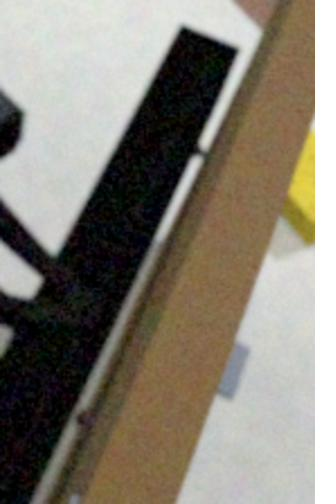

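{"op": "move", "data": {
  "target": [
    [0.0,0.03,-0.036,0,0,0,-0.16,0,0,0,0,0,0,-0.8],
    [0.0,-0.012,-0.0253,0,0,0,-0.16,0,0,0,0,0,0,-0.8],
    [0.0,-0.012,0,0.0,0,0,-0.16,0,0,0,0,0,0,-0.8]
  ],
  "speed": 0.05
}}

{"op": "move", "data": {
  "target": [
    [0.0,0.03,-0.036,0,0,0,-0.16,0,0,0,0,0,0,-0.8],
    [0.0,0,-0.0253,0,0,0,-0.16,0,0,0,0,0,0,-0.8],
    [0.0,0,0,0.0,0,0,-0.16,0,0,0,0,0,0,-0.8]
  ],
  "speed": 0.05
}}

Scene clock: 5098.73 s.
left_arm: end_effector_position=(+0.2773, -0.0217, +0.2606) grip_measured=-0.089 grip_effort_nm=-1.05 end_effector_quat_wxyz=(+0.237, -0.241, +0.646, -0.685) | right_arm: end_effector_position=(+0.1228, -0.1100, +0.5745) grip_measured=-0.798 grip_effort_nm=-0.09 end_effector_quat_wxyz=(+0.527, -0.471, +0.620, +0.341)
Joint positions: left_arm=[-0.784 1.185 0.471 0.765 0.078 -1.6 0.043] | right_arm=[0.546 1.475 2.712 -1.521 -0.707 -0.262 0.009]
Joint torques (N m): left_arm=[0.14 -2.62 11.84 1.87 0.12 -0.09] | right_arm=[0.58 -0.31 2.25 1.48 0.02 0.12]
Heat: left arm: 61 °C; right arm: 35 °C.
Hand target: left_arm +0.2804, -0.0291, +0.2944; +0.241, -0.227, +0.619, -0.712 | right_arm +0.1181, -0.1123, +0.5713; +0.516, -0.469, +0.630, +0.341
Off the commanded pose: left_arm 0.035 m, 5 deg | right_arm 0.006 m, 2 deg.
joint sent to its limit (right arm) — joint 4 (wrist pitch), lower limit. The joint targets are off in position, not in orientation.
move: off_target (left_arm)

Scene clock: 5101.27 s.
left_arm: end_effector_position=(+0.2776, -0.0217, +0.2607) grip_measured=-0.089 grip_effort_nm=-1.05 end_effector_quat_wxyz=(+0.237, -0.241, +0.646, -0.684) | right_arm: end_effector_position=(+0.1228, -0.1100, +0.5745) grip_measured=-0.798 grip_effort_nm=-0.08 end_effector_quat_wxyz=(+0.527, -0.471, +0.620, +0.341)
Joint positions: left_arm=[-0.782 1.185 0.472 0.762 0.08 -1.599 0.043] | right_arm=[0.546 1.475 2.712 -1.521 -0.707 -0.262 0.009]
Joint torques (N m): left_arm=[0.08 -2.65 11.64 1.86 0.1 -0.12] | right_arm=[0.68 -0.25 2.28 1.49 0 0.11]
Heat: left arm: 61 °C; right arm: 35 °C.
Hand target: left_arm +0.2805, -0.0291, +0.2943; +0.241, -0.228, +0.619, -0.712 | right_arm +0.1181, -0.1123, +0.5713; +0.516, -0.469, +0.630, +0.341
Off the commanded pose: left_arm 0.035 m, 5 deg | right_arm 0.006 m, 2 deg.
joint sent to its limit (right arm) — joint 4 (wrist pitch), lower limit. The joint targets are off in position, not in orientation.
move: off_target (left_arm)

{"op": "move", "data": {
  "target": [
    [0.007,0.03,-0.036,0,0,0.005,-0.16,0,0,0,0,0,0,-0.8],
    [0.005,0.004,-0.0253,0,0,0.005,-0.16,0,0,0,0,0,0,-0.8],
    [0.005,0.004,0,0.0,0,0.005,-0.16,0,0,0,0,0,0,-0.8]
  ],
  "speed": 0.05
}}

Scene clock: 5114.40 s.
left_arm: end_effector_position=(+0.2780, -0.0217, +0.2555) grip_measured=-0.089 grip_effort_nm=-1.05 end_effector_quat_wxyz=(+0.239, -0.242, +0.650, -0.679) | right_arm: end_effector_position=(+0.1228, -0.1100, +0.5745) grip_measured=-0.798 grip_effort_nm=-0.08 end_effector_quat_wxyz=(+0.527, -0.471, +0.620, +0.341)
Joint positions: left_arm=[-0.785 1.191 0.466 0.762 0.072 -1.592 0.043] | right_arm=[0.546 1.475 2.712 -1.521 -0.707 -0.262 0.009]
Joint torques (N m): left_arm=[-0.75 -2.78 11.56 2 -0.01 0] | right_arm=[0.64 -0.28 2.33 1.5 0 0.1]
Heat: left arm: 60 °C; right arm: 35 °C.
Hand target: left_arm +0.2783, -0.0313, +0.2920; +0.247, -0.223, +0.621, -0.710 | right_arm +0.1181, -0.1123, +0.5713; +0.516, -0.469, +0.630, +0.341
Off the commanded pose: left_arm 0.038 m, 5 deg | right_arm 0.006 m, 2 deg.
joint sent to its limit (right arm) — joint 4 (wrist pitch), lower limit. The joint targets are off in position, not in orientation.
move: off_target (left_arm)

{"op": "move", "data": {
  "target": [
    [0.004,0.03,-0.036,0,0,0.003,-0.16,0,0,0,0,0,0,-0.8],
    [0.003,-0.003,-0.0253,0,0,0.003,-0.16,0,0,0,0,0,0,-0.8],
    [0.003,-0.003,0,0.0,0,0.003,-0.16,0,0,0,0,0,0,-0.8]
  ],
  "speed": 0.05
}}

{"op": "move", "data": {
  "target": [
    [0.001,0.03,-0.036,0,0,0,-0.16,0,0,0,0,0,0,-0.8],
    [0.001,0.0012,-0.0253,0,0,0,-0.16,0,0,0,0,0,0,-0.8],
    [0.001,0.0012,0,0.0,0,0,-0.16,0,0,0,0,0,0,-0.8]
  ],
  "speed": 0.05
}}

{"op": "move", "data": {
  "target": [
    [0.001,0.03,-0.036,0,0,0,-0.16,0,0,0,0,0,0,-0.8],
    [0.001,0.0012,-0.0253,0,0,0,-0.16,0,0,0,0,0,0,-0.8],
    [0.001,0.0012,0,0.0,0,0,-0.16,0,0,0,0,0,0,-0.8]
  ],
  "speed": 0.05
}}

Scene clock: 5125.80 s.
left_arm: end_effector_position=(+0.2763, -0.0228, +0.2598) grip_measured=-0.089 grip_effort_nm=-1.05 end_effector_quat_wxyz=(+0.243, -0.238, +0.648, -0.682) | right_arm: end_effector_position=(+0.1228, -0.1100, +0.5745) grip_measured=-0.798 grip_effort_nm=-0.08 end_effector_quat_wxyz=(+0.527, -0.471, +0.620, +0.341)
Joint positions: left_arm=[-0.793 1.185 0.471 0.762 0.067 -1.583 0.043] | right_arm=[0.546 1.475 2.712 -1.521 -0.707 -0.262 0.009]
Joint torques (N m): left_arm=[-0.85 -2.69 11.73 1.89 0.01 0.02] | right_arm=[0.75 -0.39 2.3 1.51 0.03 0.11]
Heat: left arm: 60 °C; right arm: 35 °C.
Hand target: left_arm +0.2767, -0.0322, +0.2939; +0.250, -0.220, +0.622, -0.709 | right_arm +0.1181, -0.1123, +0.5713; +0.516, -0.469, +0.630, +0.341
Off the commanded pose: left_arm 0.035 m, 5 deg | right_arm 0.006 m, 2 deg.
joint sent to its limit (right arm) — joint 4 (wrist pitch), lower limit. The joint targets are off in position, not in orientation.
move: off_target (left_arm)

Scene clock: 5128.33 s.
left_arm: end_effector_position=(+0.2762, -0.0230, +0.2585) grip_measured=-0.089 grip_effort_nm=-1.05 end_effector_quat_wxyz=(+0.244, -0.237, +0.649, -0.680) | right_arm: end_effector_position=(+0.1228, -0.1100, +0.5745) grip_measured=-0.798 grip_effort_nm=-0.09 end_effector_quat_wxyz=(+0.527, -0.471, +0.620, +0.341)
Joint positions: left_arm=[-0.794 1.187 0.469 0.762 0.064 -1.58 0.043] | right_arm=[0.546 1.475 2.712 -1.521 -0.707 -0.262 0.009]
Joint torques (N m): left_arm=[-0.84 -2.66 11.58 1.94 0.01 0.02] | right_arm=[0.55 -0.38 2.32 1.5 0.02 0.1]
Heat: left arm: 60 °C; right arm: 35 °C.
Hand target: left_arm +0.2763, -0.0327, +0.2932; +0.250, -0.220, +0.622, -0.709 | right_arm +0.1181, -0.1123, +0.5713; +0.516, -0.469, +0.630, +0.341
Off the commanded pose: left_arm 0.036 m, 5 deg | right_arm 0.006 m, 2 deg.
joint sent to its limit (right arm) — joint 4 (wrist pitch), lower limit. The joint targets are off in position, not in orientation.
move: off_target (left_arm)

Scene clock: 5130.87 s.
left_arm: end_effector_position=(+0.2756, -0.0234, +0.2565) grip_measured=-0.089 grip_effort_nm=-1.05 end_effector_quat_wxyz=(+0.243, -0.238, +0.651, -0.679) | right_arm: end_effector_position=(+0.1228, -0.1100, +0.5745) grip_measured=-0.798 grip_effort_nm=-0.08 end_effector_quat_wxyz=(+0.527, -0.471, +0.620, +0.341)
Joint positions: left_arm=[-0.797 1.188 0.466 0.762 0.061 -1.579 0.043] | right_arm=[0.546 1.475 2.712 -1.521 -0.707 -0.262 0.009]
Joint torques (N m): left_arm=[-0.85 -2.73 11.6 1.98 0 -0.02] | right_arm=[0.66 -0.2 2.33 1.49 0.02 0.14]
Heat: left arm: 60 °C; right arm: 35 °C.
Hand target: left_arm +0.2759, -0.0331, +0.2924; +0.250, -0.220, +0.622, -0.709 | right_arm +0.1181, -0.1123, +0.5713; +0.516, -0.469, +0.630, +0.341
Off the commanded pose: left_arm 0.037 m, 5 deg | right_arm 0.006 m, 2 deg.
joint sent to its limit (right arm) — joint 4 (wrist pitch), lower limit. The joint targets are off in position, not in orientation.
move: off_target (left_arm)

{"op": "move", "data": {
  "target": [
    [0.0006,0.03,-0.036,0,0,0,-0.16,0,0,0,0,0,0,-0.8],
    [0.0006,0.0006,-0.0253,0,0,0,-0.16,0,0,0,0,0,0,-0.8],
    [0.0006,0.0006,0,0.0,0,0,-0.16,0,0,0,0,0,0,-0.8]
  ],
  "speed": 0.05
}}

{"op": "move", "data": {
  "target": [
    [0.0006,0.03,-0.036,0,0,0,-0.16,0,0,0,0,0,0,-0.8],
    [0.0006,0.0006,-0.0253,0,0,0,-0.16,0,0,0,0,0,0,-0.8],
    [0.0006,0.0006,0,0.0,0,0,-0.16,0,0,0,0,0,0,-0.8]
  ],
  "speed": 0.05
}}

{"op": "move", "data": {
  "target": [
    [0.0,0.03,-0.036,0,0,0,-0.16,0,0,0,0,0,0,-0.8],
    [0.0,0.001,-0.0253,0,0,0,-0.16,0,0,0,0,0,0,-0.8],
    [0.0,0.001,0,0.0,0,0,-0.16,0,0,0,0,0,0,-0.8]
  ],
  "speed": 0.05
}}

{"op": "move", "data": {
  "target": [
    [0.001,0.03,-0.036,0,0,0,-0.16,0,0,0,0,0,0,-0.8],
    [0.001,0,-0.0253,0,0,0,-0.16,0,0,0,0,0,0,-0.8],
    [0.001,0,0,0.0,0,0,-0.16,0,0,0,0,0,0,-0.8]
  ],
  "speed": 0.05
}}

Scene clock: 5146.70 s.
left_arm: end_effector_position=(+0.2758, -0.0238, +0.2554) grip_measured=-0.089 grip_effort_nm=-1.05 end_effector_quat_wxyz=(+0.244, -0.237, +0.652, -0.677) | right_arm: end_effector_position=(+0.1228, -0.1100, +0.5745) grip_measured=-0.798 grip_effort_nm=-0.08 end_effector_quat_wxyz=(+0.527, -0.471, +0.620, +0.341)
Joint positions: left_arm=[-0.799 1.191 0.466 0.762 0.059 -1.576 0.043] | right_arm=[0.546 1.475 2.712 -1.521 -0.707 -0.262 0.009]
Joint torques (N m): left_arm=[-0.76 -2.88 11.49 2 0.01 -0.06] | right_arm=[0.62 -0.39 2.15 1.46 0.02 0.11]
Heat: left arm: 60 °C; right arm: 35 °C.
Hand target: left_arm +0.2757, -0.0334, +0.2921; +0.250, -0.220, +0.622, -0.709 | right_arm +0.1181, -0.1123, +0.5713; +0.516, -0.469, +0.630, +0.341
Off the commanded pose: left_arm 0.038 m, 5 deg | right_arm 0.006 m, 2 deg.
joint sent to its limit (right arm) — joint 4 (wrist pitch), lower limit. The joint targets are off in position, not in orientation.
move: off_target (left_arm)

Scene clock: 5149.23 s.
left_arm: end_effector_position=(+0.2753, -0.0236, +0.2571) grip_measured=-0.089 grip_effort_nm=-1.05 end_effector_quat_wxyz=(+0.247, -0.235, +0.650, -0.679) | right_arm: end_effector_position=(+0.1228, -0.1100, +0.5745) grip_measured=-0.798 grip_effort_nm=-0.08 end_effector_quat_wxyz=(+0.527, -0.471, +0.620, +0.341)
Joint positions: left_arm=[-0.801 1.19 0.465 0.769 0.057 -1.572 0.043] | right_arm=[0.546 1.475 2.712 -1.521 -0.707 -0.262 0.009]
Joint torques (N m): left_arm=[-0.83 -2.78 11.66 1.95 0.02 -0.09] | right_arm=[0.69 -0.28 2.33 1.5 0.01 0.11]
Heat: left arm: 60 °C; right arm: 35 °C.
Hand target: left_arm +0.2754, -0.0336, +0.2917; +0.250, -0.220, +0.622, -0.709 | right_arm +0.1181, -0.1123, +0.5713; +0.516, -0.469, +0.630, +0.341
Off the commanded pose: left_arm 0.036 m, 5 deg | right_arm 0.006 m, 2 deg.
joint sent to its limit (right arm) — joint 4 (wrist pitch), lower limit. The joint targets are off in position, not in orientation.
move: off_target (left_arm)

Scene clock: 5151.77 s.
left_arm: end_effector_position=(+0.2754, -0.0242, +0.2546) grip_measured=-0.089 grip_effort_nm=-1.05 end_effector_quat_wxyz=(+0.246, -0.236, +0.652, -0.677) | right_arm: end_effector_position=(+0.1228, -0.1100, +0.5745) grip_measured=-0.798 grip_effort_nm=-0.08 end_effector_quat_wxyz=(+0.527, -0.471, +0.620, +0.341)
Joint positions: left_arm=[-0.802 1.194 0.463 0.769 0.055 -1.572 0.043] | right_arm=[0.546 1.475 2.712 -1.521 -0.707 -0.262 0.009]
Joint torques (N m): left_arm=[-0.83 -2.85 11.49 1.98 0.03 -0.09] | right_arm=[0.65 -0.24 2.39 1.47 0 0.13]
Heat: left arm: 59 °C; right arm: 35 °C.
Hand target: left_arm +0.2754, -0.0337, +0.2911; +0.250, -0.220, +0.622, -0.709 | right_arm +0.1181, -0.1123, +0.5713; +0.516, -0.469, +0.630, +0.341
Off the commanded pose: left_arm 0.038 m, 5 deg | right_arm 0.006 m, 2 deg.
joint sent to its limit (right arm) — joint 4 (wrist pitch), lower limit. The joint targets are off in position, not in orientation.
move: off_target (left_arm)

Scene clock: 5154.30 s.
left_arm: end_effector_position=(+0.2749, -0.0243, +0.2568) grip_measured=-0.089 grip_effort_nm=-1.05 end_effector_quat_wxyz=(+0.248, -0.234, +0.650, -0.679) | right_arm: end_effector_position=(+0.1228, -0.1100, +0.5745) grip_measured=-0.798 grip_effort_nm=-0.08 end_effector_quat_wxyz=(+0.527, -0.471, +0.620, +0.341)
Joint positions: left_arm=[-0.804 1.193 0.463 0.776 0.054 -1.569 0.043] | right_arm=[0.546 1.475 2.712 -1.521 -0.707 -0.262 0.009]
Joint torques (N m): left_arm=[-0.81 -2.74 11.49 1.88 0.03 -0.12] | right_arm=[0.61 -0.31 2.39 1.47 -0.02 0.14]
Heat: left arm: 59 °C; right arm: 35 °C.
Hand target: left_arm +0.2750, -0.0341, +0.2912; +0.250, -0.220, +0.622, -0.709 | right_arm +0.1181, -0.1123, +0.5713; +0.516, -0.469, +0.630, +0.341
Off the commanded pose: left_arm 0.036 m, 5 deg | right_arm 0.006 m, 2 deg.
joint sent to its limit (right arm) — joint 4 (wrist pitch), lower limit. The joint targets are off in position, not in orientation.
move: off_target (left_arm)

{"op": "move", "data": {
  "target": [
    [0.0,0.03,-0.036,0,0,-0.004,-0.16,0,0,0,0,0,0,-0.8],
    [0.0,0.0,-0.0253,0,0,-0.004,-0.16,0,0,0,0,0,0,-0.8],
    [0.0,0.0,0,0.0,0,-0.004,-0.16,0,0,0,0,0,0,-0.8]
  ],
  "speed": 0.05
}}

{"op": "move", "data": {
  "target": [
    [-0.001,0.03,-0.036,0,0,-0.001,-0.16,0,0,0,0,0,0,-0.8],
    [-0.001,0.001,-0.0253,0,0,-0.001,-0.16,0,0,0,0,0,0,-0.8],
    [-0.001,0.001,0,0.0,0,-0.001,-0.16,0,0,0,0,0,0,-0.8]
  ],
  "speed": 0.05
}}

{"op": "move", "data": {
  "target": [
    [-0.001,0.03,-0.036,0,0,0,-0.16,0,0,0,0,0,0,-0.8],
    [-0.001,0.001,-0.0253,0,0,0,-0.16,0,0,0,0,0,0,-0.8],
    [-0.001,0.001,0,0.0,0,0,-0.16,0,0,0,0,0,0,-0.8]
  ],
  "speed": 0.05
}}

{"op": "move", "data": {
  "target": [
    [-0.001,0.03,-0.036,0,0,0,-0.16,0,0,0,0,0,0,-0.8],
    [-0.001,0.00,-0.0253,0,0,0,-0.16,0,0,0,0,0,0,-0.8],
    [-0.001,0.00,0,0.0,0,0,-0.16,0,0,0,0,0,0,-0.8]
  ],
  "speed": 0.05
}}

Scene clock: 5169.27 s.
left_arm: end_effector_position=(+0.2747, -0.0245, +0.2567) grip_measured=-0.088 grip_effort_nm=-1.05 end_effector_quat_wxyz=(+0.245, -0.237, +0.649, -0.680) | right_arm: end_effector_position=(+0.1228, -0.1100, +0.5745) grip_measured=-0.798 grip_effort_nm=-0.08 end_effector_quat_wxyz=(+0.527, -0.471, +0.620, +0.341)
Joint positions: left_arm=[-0.805 1.193 0.463 0.775 0.052 -1.577 0.043] | right_arm=[0.546 1.475 2.712 -1.521 -0.707 -0.262 0.009]
Joint torques (N m): left_arm=[-0.84 -2.78 11.63 1.91 0.05 -0.18] | right_arm=[0.58 -0.27 2.28 1.48 0.03 0.12]
Heat: left arm: 58 °C; right arm: 35 °C.
Hand target: left_arm +0.2750, -0.0341, +0.2911; +0.245, -0.224, +0.620, -0.711 | right_arm +0.1181, -0.1123, +0.5713; +0.516, -0.469, +0.630, +0.341
Off the commanded pose: left_arm 0.036 m, 5 deg | right_arm 0.006 m, 2 deg.
joint sent to its limit (right arm) — joint 4 (wrist pitch), lower limit. The joint targets are off in position, not in orientation.
move: off_target (left_arm)

Scene clock: 5171.80 s.
left_arm: end_effector_position=(+0.2748, -0.0247, +0.2549) grip_measured=-0.088 grip_effort_nm=-1.05 end_effector_quat_wxyz=(+0.243, -0.238, +0.650, -0.679) | right_arm: end_effector_position=(+0.1228, -0.1100, +0.5745) grip_measured=-0.798 grip_effort_nm=-0.08 end_effector_quat_wxyz=(+0.527, -0.471, +0.620, +0.341)
Joint positions: left_arm=[-0.805 1.196 0.462 0.775 0.053 -1.58 0.043] | right_arm=[0.546 1.475 2.712 -1.521 -0.707 -0.262 0.009]
Joint torques (N m): left_arm=[-0.62 -2.81 11.51 1.95 0.08 -0.2] | right_arm=[0.7 -0.31 2.3 1.46 0 0.11]
Heat: left arm: 58 °C; right arm: 35 °C.
Hand target: left_arm +0.2755, -0.0338, +0.2905; +0.244, -0.225, +0.620, -0.711 | right_arm +0.1181, -0.1123, +0.5713; +0.516, -0.469, +0.630, +0.341
Off the commanded pose: left_arm 0.037 m, 5 deg | right_arm 0.006 m, 2 deg.
joint sent to its limit (right arm) — joint 4 (wrist pitch), lower limit. The joint targets are off in position, not in orientation.
move: off_target (left_arm)

Scene clock: 5174.37 s.
left_arm: end_effector_position=(+0.2749, -0.0242, +0.2569) grip_measured=-0.088 grip_effort_nm=-1.05 end_effector_quat_wxyz=(+0.245, -0.237, +0.647, -0.682) | right_arm: end_effector_position=(+0.1228, -0.1100, +0.5745) grip_measured=-0.798 grip_effort_nm=-0.08 end_effector_quat_wxyz=(+0.527, -0.471, +0.620, +0.341)
Joint positions: left_arm=[-0.804 1.196 0.46 0.786 0.054 -1.58 0.043] | right_arm=[0.546 1.475 2.712 -1.521 -0.707 -0.262 0.009]
Joint torques (N m): left_arm=[-0.44 -2.74 11.59 1.87 0.08 -0.18] | right_arm=[0.68 -0.34 2.37 1.46 0 0.11]
Heat: left arm: 58 °C; right arm: 35 °C.
Hand target: left_arm +0.2760, -0.0334, +0.2899; +0.244, -0.225, +0.620, -0.711 | right_arm +0.1181, -0.1123, +0.5713; +0.516, -0.469, +0.630, +0.341
Off the commanded pose: left_arm 0.034 m, 5 deg | right_arm 0.006 m, 2 deg.
joint sent to its limit (right arm) — joint 4 (wrist pitch), lower limit. The joint targets are off in position, not in orientation.
move: off_target (left_arm)

Scene clock: 5176.90 s.
left_arm: end_effector_position=(+0.2746, -0.0248, +0.2560) grip_measured=-0.088 grip_effort_nm=-1.05 end_effector_quat_wxyz=(+0.243, -0.237, +0.648, -0.682) | right_arm: end_effector_position=(+0.1228, -0.1100, +0.5745) grip_measured=-0.798 grip_effort_nm=-0.08 end_effector_quat_wxyz=(+0.527, -0.471, +0.620, +0.341)
Joint positions: left_arm=[-0.804 1.197 0.46 0.785 0.057 -1.582 0.043] | right_arm=[0.546 1.475 2.712 -1.521 -0.707 -0.262 0.009]
Joint torques (N m): left_arm=[-0.25 -2.8 11.69 1.88 0.07 -0.17] | right_arm=[0.66 -0.34 2.32 1.47 0.01 0.11]
Heat: left arm: 58 °C; right arm: 35 °C.
Hand target: left_arm +0.2765, -0.0331, +0.2899; +0.244, -0.225, +0.620, -0.711 | right_arm +0.1181, -0.1123, +0.5713; +0.516, -0.469, +0.630, +0.341
Off the commanded pose: left_arm 0.035 m, 5 deg | right_arm 0.006 m, 2 deg.
joint sent to its limit (right arm) — joint 4 (wrist pitch), lower limit. The joint targets are off in position, not in orientation.
move: off_target (left_arm)

{"op": "move", "data": {
  "target": [
    [-0.001,0.03,-0.036,0,0,-0.001,-0.16,0,0,0,0,0,0,-0.8],
    [-0.001,0.0025,-0.0253,0,0,-0.001,-0.16,0,0,0,0,0,0,-0.8],
    [-0.001,0.0025,0,0.0,0,-0.001,-0.16,0,0,0,0,0,0,-0.8]
  ],
  "speed": 0.05
}}

{"op": "move", "data": {
  "target": [
    [-0.001,0.03,-0.036,0,0,0,-0.16,0,0,0,0,0,0,-0.8],
    [-0.001,0.001,-0.0253,0,0,0,-0.16,0,0,0,0,0,0,-0.8],
    [-0.001,0.001,0,0.0,0,0,-0.16,0,0,0,0,0,0,-0.8]
  ],
  "speed": 0.05
}}

{"op": "move", "data": {
  "target": [
    [-0.001,0.03,-0.036,0,0,0,-0.16,0,0,0,0,0,0,-0.8],
    [-0.001,0.000,-0.0253,0,0,0,-0.16,0,0,0,0,0,0,-0.8],
    [-0.001,0.000,0,0.0,0,0,-0.16,0,0,0,0,0,0,-0.8]
  ],
  "speed": 0.05
}}

{"op": "move", "data": {
  "target": [
    [-0.001,0.03,-0.036,0,0,0,-0.16,0,0,0,0,0,0,-0.8],
    [-0.001,0.001,-0.0253,0,0,0,-0.16,0,0,0,0,0,0,-0.8],
    [-0.001,0.001,0,0.0,0,0,-0.16,0,0,0,0,0,0,-0.8]
  ],
  "speed": 0.05
}}

Scene clock: 5194.90 s.
left_arm: end_effector_position=(+0.2738, -0.0254, +0.2551) grip_measured=-0.088 grip_effort_nm=-1.05 end_effector_quat_wxyz=(+0.241, -0.236, +0.647, -0.683) | right_arm: end_effector_position=(+0.1228, -0.1100, +0.5745) grip_measured=-0.798 grip_effort_nm=-0.08 end_effector_quat_wxyz=(+0.527, -0.471, +0.620, +0.341)
Joint positions: left_arm=[-0.805 1.202 0.455 0.797 0.059 -1.585 0.043] | right_arm=[0.546 1.475 2.712 -1.521 -0.707 -0.262 0.009]
Joint torques (N m): left_arm=[-0.05 -2.81 11.58 1.81 0.09 -0.19] | right_arm=[0.7 -0.29 2.3 1.47 -0.01 0.1]
Heat: left arm: 60 °C; right arm: 35 °C.
Hand target: left_arm +0.2771, -0.0329, +0.2884; +0.243, -0.226, +0.620, -0.711 | right_arm +0.1181, -0.1123, +0.5713; +0.516, -0.469, +0.630, +0.341
Off the commanded pose: left_arm 0.034 m, 5 deg | right_arm 0.006 m, 2 deg.
joint sent to its limit (right arm) — joint 4 (wrist pitch), lower limit. The joint targets are off in position, not in orientation.
move: off_target (left_arm)

Scene clock: 5197.43 s.
left_arm: end_effector_position=(+0.2741, -0.0254, +0.2557) grip_measured=-0.088 grip_effort_nm=-1.05 end_effector_quat_wxyz=(+0.241, -0.235, +0.647, -0.684) | right_arm: end_effector_position=(+0.1228, -0.1100, +0.5745) grip_measured=-0.798 grip_effort_nm=-0.08 end_effector_quat_wxyz=(+0.527, -0.471, +0.620, +0.341)
Joint positions: left_arm=[-0.804 1.204 0.455 0.802 0.062 -1.584 0.043] | right_arm=[0.546 1.475 2.712 -1.521 -0.707 -0.262 0.009]
Joint torques (N m): left_arm=[0.09 -2.71 11.58 1.82 0.08 -0.18] | right_arm=[0.68 -0.27 2.32 1.48 -0.02 0.12]
Heat: left arm: 60 °C; right arm: 35 °C.
Hand target: left_arm +0.2775, -0.0326, +0.2878; +0.243, -0.225, +0.620, -0.711 | right_arm +0.1181, -0.1123, +0.5713; +0.516, -0.469, +0.630, +0.341
Off the commanded pose: left_arm 0.033 m, 4 deg | right_arm 0.006 m, 2 deg.
joint sent to its limit (right arm) — joint 4 (wrist pitch), lower limit. The joint targets are off in position, not in orientation.
move: off_target (left_arm)

Scene clock: 5200.03 s.
left_arm: end_effector_position=(+0.2743, -0.0252, +0.2557) grip_measured=-0.088 grip_effort_nm=-1.05 end_effector_quat_wxyz=(+0.241, -0.235, +0.646, -0.684) | right_arm: end_effector_position=(+0.1228, -0.1100, +0.5745) grip_measured=-0.798 grip_effort_nm=-0.08 end_effector_quat_wxyz=(+0.527, -0.471, +0.620, +0.341)
Joint positions: left_arm=[-0.802 1.204 0.455 0.802 0.063 -1.585 0.043] | right_arm=[0.546 1.475 2.712 -1.521 -0.707 -0.262 0.009]
Joint torques (N m): left_arm=[0.18 -2.7 11.62 1.83 0.09 -0.18] | right_arm=[0.61 -0.34 2.29 1.47 -0.03 0.09]
Heat: left arm: 60 °C; right arm: 35 °C.
Hand target: left_arm +0.2780, -0.0322, +0.2878; +0.243, -0.226, +0.620, -0.711 | right_arm +0.1181, -0.1123, +0.5713; +0.516, -0.469, +0.630, +0.341
Off the commanded pose: left_arm 0.033 m, 5 deg | right_arm 0.006 m, 2 deg.
joint sent to its limit (right arm) — joint 4 (wrist pitch), lower limit. The joint targets are off in position, not in orientation.
move: off_target (left_arm)

Scene clock: 5202.63 s.
left_arm: end_effector_position=(+0.2744, -0.0253, +0.2547) grip_measured=-0.088 grip_effort_nm=-1.05 end_effector_quat_wxyz=(+0.240, -0.235, +0.647, -0.684) | right_arm: end_effector_position=(+0.1228, -0.1100, +0.5745) grip_measured=-0.798 grip_effort_nm=-0.08 end_effector_quat_wxyz=(+0.527, -0.471, +0.620, +0.341)
Joint positions: left_arm=[-0.801 1.207 0.454 0.805 0.067 -1.585 0.043] | right_arm=[0.546 1.475 2.712 -1.521 -0.707 -0.262 0.009]
Joint torques (N m): left_arm=[0.2 -2.8 11.6 1.84 0.1 -0.16] | right_arm=[0.55 -0.28 2.3 1.49 0.01 0.11]
Heat: left arm: 60 °C; right arm: 35 °C.
Hand target: left_arm +0.2785, -0.0319, +0.2871; +0.243, -0.226, +0.620, -0.711 | right_arm +0.1181, -0.1123, +0.5713; +0.516, -0.469, +0.630, +0.341
Off the commanded pose: left_arm 0.033 m, 5 deg | right_arm 0.006 m, 2 deg.
joint sent to its limit (right arm) — joint 4 (wrist pitch), lower limit. The joint targets are off in position, not in orientation.
move: off_target (left_arm)

{"op": "move", "data": {
  "target": [
    [-0.0012,0,-0.0253,0,0,0,-0.16,0,0,0,0,0,0,-0.8],
    [-0.0012,0,0,0,0,0,-0.16,0,0,0,0,0,0,-0.8],
    [-0.0024,0,-0.0253,0,0,0,-0.16,0,0,0,0,0,0,-0.8],
    [-0.0024,0,0,0,0,0,-0.16,0,0,0,0,0,0,-0.8],
    [-0.0036,0,-0.0253,0,0,0,-0.16,0,0,0,0,0,0,-0.8],
    [-0.0036,0,0,0,0,0,-0.16,0,0,0,0,0,0,-0.8],
    [-0.0048,0,-0.0253,0,0,0,-0.16,0,0,0,0,0,0,-0.8],
    [-0.0048,0,0,0,0,0,-0.16,0,0,0,0,0,0,-0.8]
  ],
  "speed": 0.06
}}

{"op": "move", "data": {
  "target": [
    [-0.0012,0,-0.0253,0,0,0,-0.16,0,0,0,0,0,0,-0.8],
    [-0.0012,0,0,0,0,0,-0.16,0,0,0,0,0,0,-0.8],
    [-0.0024,0,-0.0253,0,0,0,-0.16,0,0,0,0,0,0,-0.8],
    [-0.0024,0,0,0,0,0,-0.16,0,0,0,0,0,0,-0.8],
    [-0.0036,0,-0.0253,0,0,0,-0.16,0,0,0,0,0,0,-0.8],
    [-0.0036,0,0,0,0,0,-0.16,0,0,0,0,0,0,-0.8],
    [-0.0048,0,-0.0253,0,0,0,-0.16,0,0,0,0,0,0,-0.8],
    [-0.0048,0,0,0,0,0,-0.16,0,0,0,0,0,0,-0.8]
  ],
  "speed": 0.06
}}

Scene clock: 5216.73 s.
left_arm: end_effector_position=(+0.2748, -0.0253, +0.2539) grip_measured=-0.088 grip_effort_nm=-1.05 end_effector_quat_wxyz=(+0.236, -0.237, +0.650, -0.683) | right_arm: end_effector_position=(+0.1228, -0.1100, +0.5745) grip_measured=-0.798 grip_effort_nm=-0.08 end_effector_quat_wxyz=(+0.527, -0.471, +0.620, +0.341)
Joint positions: left_arm=[-0.796 1.204 0.458 0.789 0.075 -1.591 0.043] | right_arm=[0.546 1.475 2.712 -1.521 -0.707 -0.262 0.009]
Joint torques (N m): left_arm=[0.21 -2.43 11.28 2.01 0.11 -0.12] | right_arm=[0.65 -0.17 2.35 1.48 0.02 0.12]
Heat: left arm: 60 °C; right arm: 35 °C.
Hand target: left_arm +0.2808, -0.0301, +0.2871; +0.243, -0.226, +0.620, -0.711 | right_arm +0.1181, -0.1123, +0.5713; +0.516, -0.469, +0.630, +0.341
Off the commanded pose: left_arm 0.034 m, 5 deg | right_arm 0.006 m, 2 deg.
joint sent to its limit (right arm) — joint 4 (wrist pitch), lower limit. The joint targets are off in position, not in orientation.
move: off_target (left_arm)

Scene clock: 5221.13 s.
left_arm: end_effector_position=(+0.2760, -0.0240, +0.2538) grip_measured=-0.089 grip_effort_nm=-1.05 end_effector_quat_wxyz=(+0.234, -0.236, +0.650, -0.683) | right_arm: end_effector_position=(+0.1228, -0.1100, +0.5745) grip_measured=-0.798 grip_effort_nm=-0.08 end_effector_quat_wxyz=(+0.527, -0.471, +0.620, +0.341)
Joint positions: left_arm=[-0.784 1.204 0.458 0.788 0.092 -1.592 0.043] | right_arm=[0.546 1.475 2.712 -1.521 -0.707 -0.262 0.009]
Joint torques (N m): left_arm=[0.18 -2.39 11.17 2.02 0.1 -0.15] | right_arm=[0.66 -0.34 2.33 1.46 0 0.12]
Heat: left arm: 60 °C; right arm: 35 °C.
Hand target: left_arm +0.2830, -0.0283, +0.2871; +0.243, -0.225, +0.620, -0.711 | right_arm +0.1181, -0.1123, +0.5713; +0.516, -0.469, +0.630, +0.341
Off the commanded pose: left_arm 0.034 m, 5 deg | right_arm 0.006 m, 2 deg.
joint sent to its limit (right arm) — joint 4 (wrist pitch), lower limit. The joint targets are off in position, not in orientation.
move: off_target (left_arm)

{"op": "move", "data": {
  "target": [
    [-0.0012,0,-0.0253,0,0,0,-0.16,0,0,0,0,0,0,-0.8],
    [-0.0012,0,0,0,0,0,-0.16,0,0,0,0,0,0,-0.8],
    [-0.0024,0,-0.0253,0,0,0,-0.16,0,0,0,0,0,0,-0.8],
    [-0.0024,0,0,0,0,0,-0.16,0,0,0,0,0,0,-0.8],
    [-0.0036,0,-0.0253,0,0,0,-0.16,0,0,0,0,0,0,-0.8],
    [-0.0036,0,0,0,0,0,-0.16,0,0,0,0,0,0,-0.8],
    [-0.0048,0,-0.0253,0,0,0,-0.16,0,0,0,0,0,0,-0.8],
    [-0.0048,0,0,0,0,0,-0.16,0,0,0,0,0,0,-0.8]
  ],
  "speed": 0.06
}}

{"op": "move", "data": {
  "target": [
    [0.006,0.0012,-0.0253,0,0,0,-0.16,0,0,0,0,0,0,-0.8],
    [0.006,0.0012,0,0,0,0,-0.16,0,0,0,0,0,0,-0.8],
    [0.0075,0.0012,-0.0253,0,0,0,-0.16,0,0,0,0,0,0,-0.8],
    [0.0075,0.0012,0,0,0,0,-0.16,0,0,0,0,0,0,-0.8],
    [0.0087,0.0012,-0.0253,0,0,0,-0.16,0,0,0,0,0,0,-0.8],
    [0.0087,0.0012,0,0,0,0,-0.16,0,0,0,0,0,0,-0.8],
    [0.01,0.0012,-0.0253,0,0,0,-0.16,0,0,0,0,0,0,-0.8],
    [0.01,0.0012,0,0,0,0,-0.16,0,0,0,0,0,0,-0.8]
  ],
  "speed": 0.06
}}

{"op": "move", "data": {
  "target": [
    [0.0012,0,-0.0253,0,0,0,-0.16,0,0,0,0,0,0,-0.8],
    [0.0012,0,0,0,0,0,-0.16,0,0,0,0,0,0,-0.8],
    [0.0024,0,-0.0253,0,0,0,-0.16,0,0,0,0,0,0,-0.8],
    [0.0024,0,0,0,0,0,-0.16,0,0,0,0,0,0,-0.8],
    [0.0036,0,-0.0253,0,0,0,-0.16,0,0,0,0,0,0,-0.8],
    [0.0036,0,0,0,0,0,-0.16,0,0,0,0,0,0,-0.8],
    [0.0048,0,-0.0253,0,0,0,-0.16,0,0,0,0,0,0,-0.8],
    [0.0048,0,0,0,0,0,-0.16,0,0,0,0,0,0,-0.8]
  ],
  "speed": 0.06
}}

Scene clock: 5235.33 s.
left_arm: end_effector_position=(+0.2765, -0.0238, +0.2539) grip_measured=-0.089 grip_effort_nm=-1.05 end_effector_quat_wxyz=(+0.230, -0.232, +0.652, -0.685) | right_arm: end_effector_position=(+0.1228, -0.1100, +0.5745) grip_measured=-0.798 grip_effort_nm=-0.08 end_effector_quat_wxyz=(+0.527, -0.471, +0.620, +0.341)
Joint positions: left_arm=[-0.773 1.205 0.46 0.788 0.113 -1.594 0.043] | right_arm=[0.546 1.475 2.712 -1.521 -0.707 -0.262 0.009]
Joint torques (N m): left_arm=[0.29 -2.41 11.22 2.07 -0.02 -0.13] | right_arm=[0.57 -0.23 2.36 1.47 -0.01 0.12]
Heat: left arm: 61 °C; right arm: 35 °C.
Hand target: left_arm +0.2853, -0.0265, +0.2870; +0.243, -0.226, +0.620, -0.711 | right_arm +0.1181, -0.1123, +0.5713; +0.516, -0.469, +0.630, +0.341
Off the commanded pose: left_arm 0.034 m, 5 deg | right_arm 0.006 m, 2 deg.
joint sent to its limit (right arm) — joint 4 (wrist pitch), lower limit. The joint targets are off in position, not in orientation.
move: off_target (left_arm)

Scene clock: 5239.73 s.
left_arm: end_effector_position=(+0.2760, -0.0238, +0.2550) grip_measured=-0.089 grip_effort_nm=-1.05 end_effector_quat_wxyz=(+0.231, -0.233, +0.650, -0.685) | right_arm: end_effector_position=(+0.1228, -0.1100, +0.5745) grip_measured=-0.798 grip_effort_nm=-0.08 end_effector_quat_wxyz=(+0.527, -0.471, +0.620, +0.341)
Joint positions: left_arm=[-0.778 1.202 0.46 0.788 0.105 -1.595 0.043] | right_arm=[0.546 1.475 2.712 -1.521 -0.707 -0.262 0.009]
Joint torques (N m): left_arm=[-0.59 -2.15 10.93 2.07 -0.25 -0.1] | right_arm=[0.79 -0.29 2.37 1.47 0.04 0.1]
Heat: left arm: 60 °C; right arm: 35 °C.
Hand target: left_arm +0.2806, -0.0303, +0.2864; +0.243, -0.225, +0.620, -0.711 | right_arm +0.1181, -0.1123, +0.5713; +0.516, -0.469, +0.630, +0.341
Off the commanded pose: left_arm 0.032 m, 5 deg | right_arm 0.006 m, 2 deg.
joint sent to its limit (right arm) — joint 4 (wrist pitch), lower limit. The joint targets are off in position, not in orientation.
move: off_target (left_arm)

Scene clock: 5244.13 s.
left_arm: end_effector_position=(+0.2752, -0.0241, +0.2562) grip_measured=-0.089 grip_effort_nm=-1.05 end_effector_quat_wxyz=(+0.233, -0.235, +0.648, -0.686) | right_arm: end_effector_position=(+0.1228, -0.1100, +0.5745) grip_measured=-0.798 grip_effort_nm=-0.08 end_effector_quat_wxyz=(+0.527, -0.471, +0.620, +0.341)
Joint positions: left_arm=[-0.785 1.199 0.46 0.788 0.093 -1.595 0.043] | right_arm=[0.546 1.475 2.712 -1.521 -0.707 -0.262 0.009]
Joint torques (N m): left_arm=[-0.91 -2.03 10.93 2.06 -0.27 -0.07] | right_arm=[0.69 -0.36 2.45 1.49 0.01 0.13]
Heat: left arm: 60 °C; right arm: 35 °C.
Hand target: left_arm +0.2784, -0.0321, +0.2864; +0.243, -0.226, +0.620, -0.711 | right_arm +0.1181, -0.1123, +0.5713; +0.516, -0.469, +0.630, +0.341
Off the commanded pose: left_arm 0.031 m, 5 deg | right_arm 0.006 m, 2 deg.
joint sent to its limit (right arm) — joint 4 (wrist pitch), lower limit. The joint targets are off in position, not in orientation.
move: off_target (left_arm)

{"op": "execute_actions", "data": {
  "actions": [],
  "cameras": ["cam_right_wrist"]
}}

{"op": "zoom_image", "data": {
  "camera": "cam_right_wrist",
  "region": [540, 280, 680, 504]
}}

Scene clock: 5249.30 s.
left_arm: end_effector_position=(+0.2752, -0.0241, +0.2562) grip_measured=-0.089 grip_effort_nm=-1.05 end_effector_quat_wxyz=(+0.233, -0.235, +0.648, -0.686) | right_arm: end_effector_position=(+0.1228, -0.1100, +0.5745) grip_measured=-0.798 grip_effort_nm=-0.08 end_effector_quat_wxyz=(+0.527, -0.471, +0.620, +0.341)
Joint positions: left_arm=[-0.785 1.199 0.46 0.788 0.093 -1.595 0.043] | right_arm=[0.546 1.475 2.712 -1.521 -0.707 -0.262 0.009]
Joint velocities: within noise
Joint torques (N m): left_arm=[-0.98 -1.98 10.86 2.06 -0.25 -0.06] | right_arm=[0.7 -0.35 2.39 1.46 0.03 0.11]
Heat: left arm: 61 °C; right arm: 35 °C.
Hand target: left_arm +0.2784, -0.0321, +0.2864; +0.243, -0.226, +0.620, -0.711 | right_arm +0.1181, -0.1123, +0.5713; +0.516, -0.469, +0.630, +0.341
Tool commands: left_gripper/opening=-0.16 right_gripper/opening=-0.8
Off the commanded pose: left_arm 0.031 m, 5 deg | right_arm 0.006 m, 2 deg.
Images, in order (width x height): cam_right_wrist 896x504.

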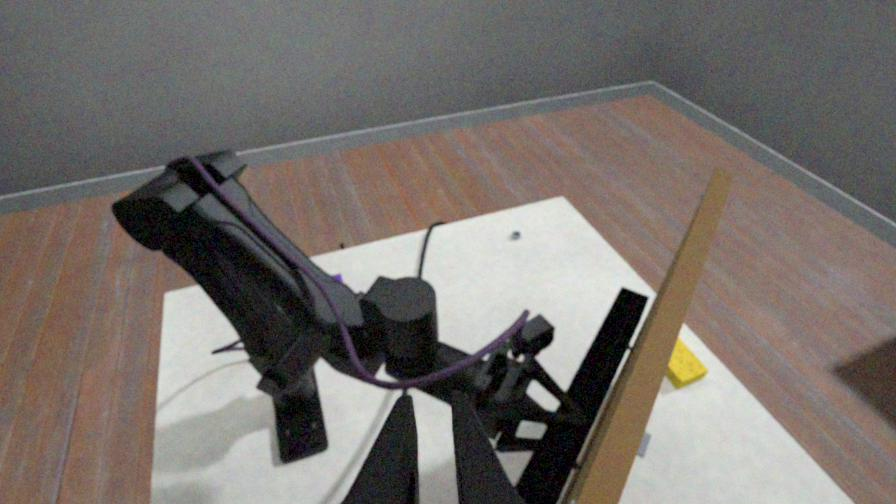

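Scaled by 2.250.

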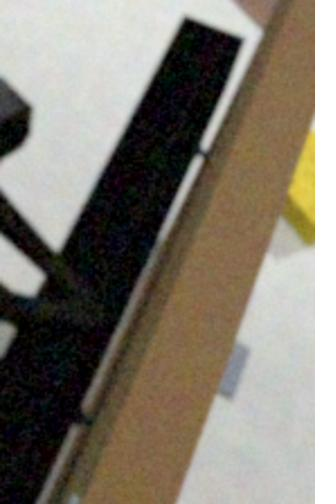

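{"op": "move", "data": {
  "target": [
    [0.0012,0,-0.0253,0,0,0.002,-0.16,0,0,0,0,0,0,-0.8],
    [0.0012,0,0,0,0,0.002,-0.16,0,0,0,0,0,0,-0.8],
    [0.0024,0,-0.0253,0,0,0.004,-0.16,0,0,0,0,0,0,-0.8],
    [0.0024,0,0,0,0,0.004,-0.16,0,0,0,0,0,0,-0.8],
    [0.0036,0,-0.0253,0,0,0.004,-0.16,0,0,0,0,0,0,-0.8],
    [0.0036,0,0,0,0,0.004,-0.16,0,0,0,0,0,0,-0.8],
    [0.0048,0,-0.0253,0,0,0.004,-0.16,0,0,0,0,0,0,-0.8],
    [0.0048,0,0,0,0,0.004,-0.16,0,0,0,0,0,0,-0.8]
  ],
  "speed": 0.06
}}

{"op": "move", "data": {
  "target": [
    [0.0012,0,-0.0253,0,0,0,-0.16,0,0,0,0,0,0,-0.8],
    [0.0012,0,0,0,0,0,-0.16,0,0,0,0,0,0,-0.8],
    [0.0024,0,-0.0253,0,0,0,-0.16,0,0,0,0,0,0,-0.8],
    [0.0024,0,0,0,0,0,-0.16,0,0,0,0,0,0,-0.8],
    [0.0036,0,-0.0253,0,0,0,-0.16,0,0,0,0,0,0,-0.8],
    [0.0036,0,0,0,0,0,-0.16,0,0,0,0,0,0,-0.8],
    [0.0048,0,-0.0253,0,0,0,-0.16,0,0,0,0,0,0,-0.8],
    [0.0048,0,0,0,0,0,-0.16,0,0,0,0,0,0,-0.8]
  ],
  "speed": 0.06
}}

Scene clock: 5287.37 s.
left_arm: end_effector_position=(+0.2749, -0.0240, +0.2574) grip_measured=-0.089 grip_effort_nm=-1.05 end_effector_quat_wxyz=(+0.239, -0.236, +0.647, -0.685) | right_arm: end_effector_position=(+0.1228, -0.1100, +0.5745) grip_measured=-0.798 grip_effort_nm=-0.08 end_effector_quat_wxyz=(+0.527, -0.471, +0.620, +0.341)
Joint positions: left_arm=[-0.794 1.196 0.46 0.788 0.073 -1.588 0.043] | right_arm=[0.546 1.475 2.712 -1.521 -0.707 -0.262 0.009]
Joint torques (N m): left_arm=[-1.24 -1.96 11.02 2.05 -0.17 0.03] | right_arm=[0.58 -0.25 2.39 1.48 0.01 0.11]
Heat: left arm: 61 °C; right arm: 35 °C.
Hand target: left_arm +0.2762, -0.0339, +0.2865; +0.248, -0.222, +0.621, -0.710 | right_arm +0.1181, -0.1123, +0.5713; +0.516, -0.469, +0.630, +0.341
Off the commanded pose: left_arm 0.031 m, 5 deg | right_arm 0.006 m, 2 deg.
joint sent to its limit (right arm) — joint 4 (wrist pitch), lower limit. The joint targets are off in position, not in orientation.
move: off_target (left_arm)

Scene clock: 5291.77 s.
left_arm: end_effector_position=(+0.2734, -0.0253, +0.2567) grip_measured=-0.089 grip_effort_nm=-1.05 end_effector_quat_wxyz=(+0.241, -0.237, +0.647, -0.684) | right_arm: end_effector_position=(+0.1228, -0.1100, +0.5745) grip_measured=-0.798 grip_effort_nm=-0.08 end_effector_quat_wxyz=(+0.527, -0.471, +0.620, +0.341)
Joint positions: left_arm=[-0.807 1.196 0.458 0.788 0.057 -1.585 0.043] | right_arm=[0.546 1.475 2.712 -1.521 -0.707 -0.262 0.009]
Joint torques (N m): left_arm=[-1.28 -1.94 10.95 2.03 -0.12 0.01] | right_arm=[0.7 -0.28 2.36 1.47 0.01 0.11]
Heat: left arm: 61 °C; right arm: 35 °C.
Hand target: left_arm +0.2739, -0.0357, +0.2865; +0.248, -0.222, +0.621, -0.710 | right_arm +0.1181, -0.1123, +0.5713; +0.516, -0.469, +0.630, +0.341
Off the commanded pose: left_arm 0.032 m, 5 deg | right_arm 0.006 m, 2 deg.
joint sent to its limit (right arm) — joint 4 (wrist pitch), lower limit. The joint targets are off in position, not in orientation.
move: off_target (left_arm)

{"op": "move", "data": {
  "target": [
    [-0.009,0.004,-0.0253,0,0,0,-0.16,0,0,0,0,0,0,-0.8],
    [-0.009,0.003,0,0,0,0,-0.16,0,0,0,0,0,0,-0.8],
    [-0.0102,0.003,-0.0253,0,0,0,-0.16,0,0,0,0,0,0,-0.8],
    [-0.0102,0.003,0,0,0,0,-0.16,0,0,0,0,0,0,-0.8],
    [-0.0114,0.003,-0.0253,0,0,0,-0.16,0,0,0,0,0,0,-0.8],
    [-0.0114,0.003,0,0,0,0,-0.16,0,0,0,0,0,0,-0.8],
    [-0.0126,0.003,-0.0253,0,0,0,-0.16,0,0,0,0,0,0,-0.8],
    [-0.0126,0.003,0,0,0,0,-0.16,0,0,0,0,0,0,-0.8]
  ],
  "speed": 0.06
}}

{"op": "move", "data": {
  "target": [
    [-0.0012,0.0003,-0.0253,0,0,0,-0.16,0,0,0,0,0,0,-0.8],
    [-0.0012,0.0003,0,0,0,0,-0.16,0,0,0,0,0,0,-0.8],
    [-0.0024,0.0006,-0.0253,0,0,0,-0.16,0,0,0,0,0,0,-0.8],
    [-0.0024,0.0006,0,0,0,0,-0.16,0,0,0,0,0,0,-0.8],
    [-0.0036,0.0009,-0.0253,0,0,0,-0.16,0,0,0,0,0,0,-0.8],
    [-0.0036,0.0009,0,0,0,0,-0.16,0,0,0,0,0,0,-0.8],
    [-0.0048,0.0012,-0.0253,0,0,0,-0.16,0,0,0,0,0,0,-0.8],
    [-0.0048,0.0012,0,0,0,0,-0.16,0,0,0,0,0,0,-0.8]
  ],
  "speed": 0.06
}}

{"op": "move", "data": {
  "target": [
    [-0.0012,0.0003,-0.0253,0,0,0,-0.16,0,0,0,0,0,0,-0.8],
    [-0.0012,0.0003,0,0,0,0,-0.16,0,0,0,0,0,0,-0.8],
    [-0.0024,0.0006,-0.0253,0,0,0,-0.16,0,0,0,0,0,0,-0.8],
    [-0.0024,0.0006,0,0,0,0,-0.16,0,0,0,0,0,0,-0.8],
    [-0.0036,0.0009,-0.0253,0,0,0,-0.16,0,0,0,0,0,0,-0.8],
    [-0.0036,0.0009,0,0,0,0,-0.16,0,0,0,0,0,0,-0.8],
    [-0.0048,0.0012,-0.0253,0,0,0,-0.16,0,0,0,0,0,0,-0.8],
    [-0.0048,0.0012,0,0,0,0,-0.16,0,0,0,0,0,0,-0.8]
  ],
  "speed": 0.06
}}

Scene clock: 5311.90 s.
left_arm: end_effector_position=(+0.2757, -0.0236, +0.2556) grip_measured=-0.089 grip_effort_nm=-1.05 end_effector_quat_wxyz=(+0.240, -0.236, +0.648, -0.683) | right_arm: end_effector_position=(+0.1228, -0.1100, +0.5745) grip_measured=-0.798 grip_effort_nm=-0.09 end_effector_quat_wxyz=(+0.527, -0.471, +0.620, +0.341)
Joint positions: left_arm=[-0.793 1.199 0.458 0.789 0.072 -1.585 0.043] | right_arm=[0.546 1.475 2.712 -1.521 -0.707 -0.262 0.009]
Joint torques (N m): left_arm=[0.23 -1.61 10.63 2.16 0.11 -0.03] | right_arm=[0.61 -0.24 2.3 1.48 0.03 0.12]
Heat: left arm: 61 °C; right arm: 35 °C.
Hand target: left_arm +0.2799, -0.0312, +0.2847; +0.248, -0.222, +0.621, -0.710 | right_arm +0.1181, -0.1123, +0.5713; +0.516, -0.469, +0.630, +0.341
Off the commanded pose: left_arm 0.030 m, 5 deg | right_arm 0.006 m, 2 deg.
joint sent to its limit (right arm) — joint 4 (wrist pitch), lower limit. The joint targets are off in position, not in orientation.
move: off_target (left_arm)

Scene clock: 5316.30 s.
left_arm: end_effector_position=(+0.2768, -0.0230, +0.2541) grip_measured=-0.089 grip_effort_nm=-1.05 end_effector_quat_wxyz=(+0.239, -0.235, +0.650, -0.682) | right_arm: end_effector_position=(+0.1228, -0.1100, +0.5745) grip_measured=-0.798 grip_effort_nm=-0.08 end_effector_quat_wxyz=(+0.527, -0.471, +0.620, +0.341)
Joint positions: left_arm=[-0.784 1.204 0.457 0.792 0.085 -1.584 0.043] | right_arm=[0.546 1.475 2.712 -1.521 -0.707 -0.262 0.009]
Joint torques (N m): left_arm=[0.23 -1.73 10.69 2.17 0.08 -0.08] | right_arm=[0.65 -0.35 2.35 1.47 0.01 0.11]
Heat: left arm: 61 °C; right arm: 35 °C.
Hand target: left_arm +0.2822, -0.0295, +0.2840; +0.248, -0.222, +0.621, -0.710 | right_arm +0.1181, -0.1123, +0.5713; +0.516, -0.469, +0.630, +0.341
Off the commanded pose: left_arm 0.031 m, 5 deg | right_arm 0.006 m, 2 deg.
joint sent to its limit (right arm) — joint 4 (wrist pitch), lower limit. The joint targets are off in position, not in orientation.
move: off_target (left_arm)

Scene clock: 5320.70 s.
left_arm: end_effector_position=(+0.2765, -0.0234, +0.2536) grip_measured=-0.089 grip_effort_nm=-1.05 end_effector_quat_wxyz=(+0.238, -0.230, +0.651, -0.683) | right_arm: end_effector_position=(+0.1228, -0.1100, +0.5745) grip_measured=-0.798 grip_effort_nm=-0.08 end_effector_quat_wxyz=(+0.527, -0.471, +0.620, +0.341)
Joint positions: left_arm=[-0.779 1.207 0.455 0.798 0.098 -1.58 0.043] | right_arm=[0.546 1.475 2.712 -1.521 -0.707 -0.262 0.009]
Joint torques (N m): left_arm=[0.34 -1.69 10.73 2.16 0.07 -0.13] | right_arm=[0.58 -0.25 2.33 1.48 0.03 0.13]
Heat: left arm: 60 °C; right arm: 35 °C.
Hand target: left_arm +0.2845, -0.0277, +0.2833; +0.248, -0.222, +0.621, -0.710 | right_arm +0.1181, -0.1123, +0.5713; +0.516, -0.469, +0.630, +0.341
Off the commanded pose: left_arm 0.031 m, 5 deg | right_arm 0.006 m, 2 deg.
joint sent to its limit (right arm) — joint 4 (wrist pitch), lower limit. The joint targets are off in position, not in orientation.
move: off_target (left_arm)


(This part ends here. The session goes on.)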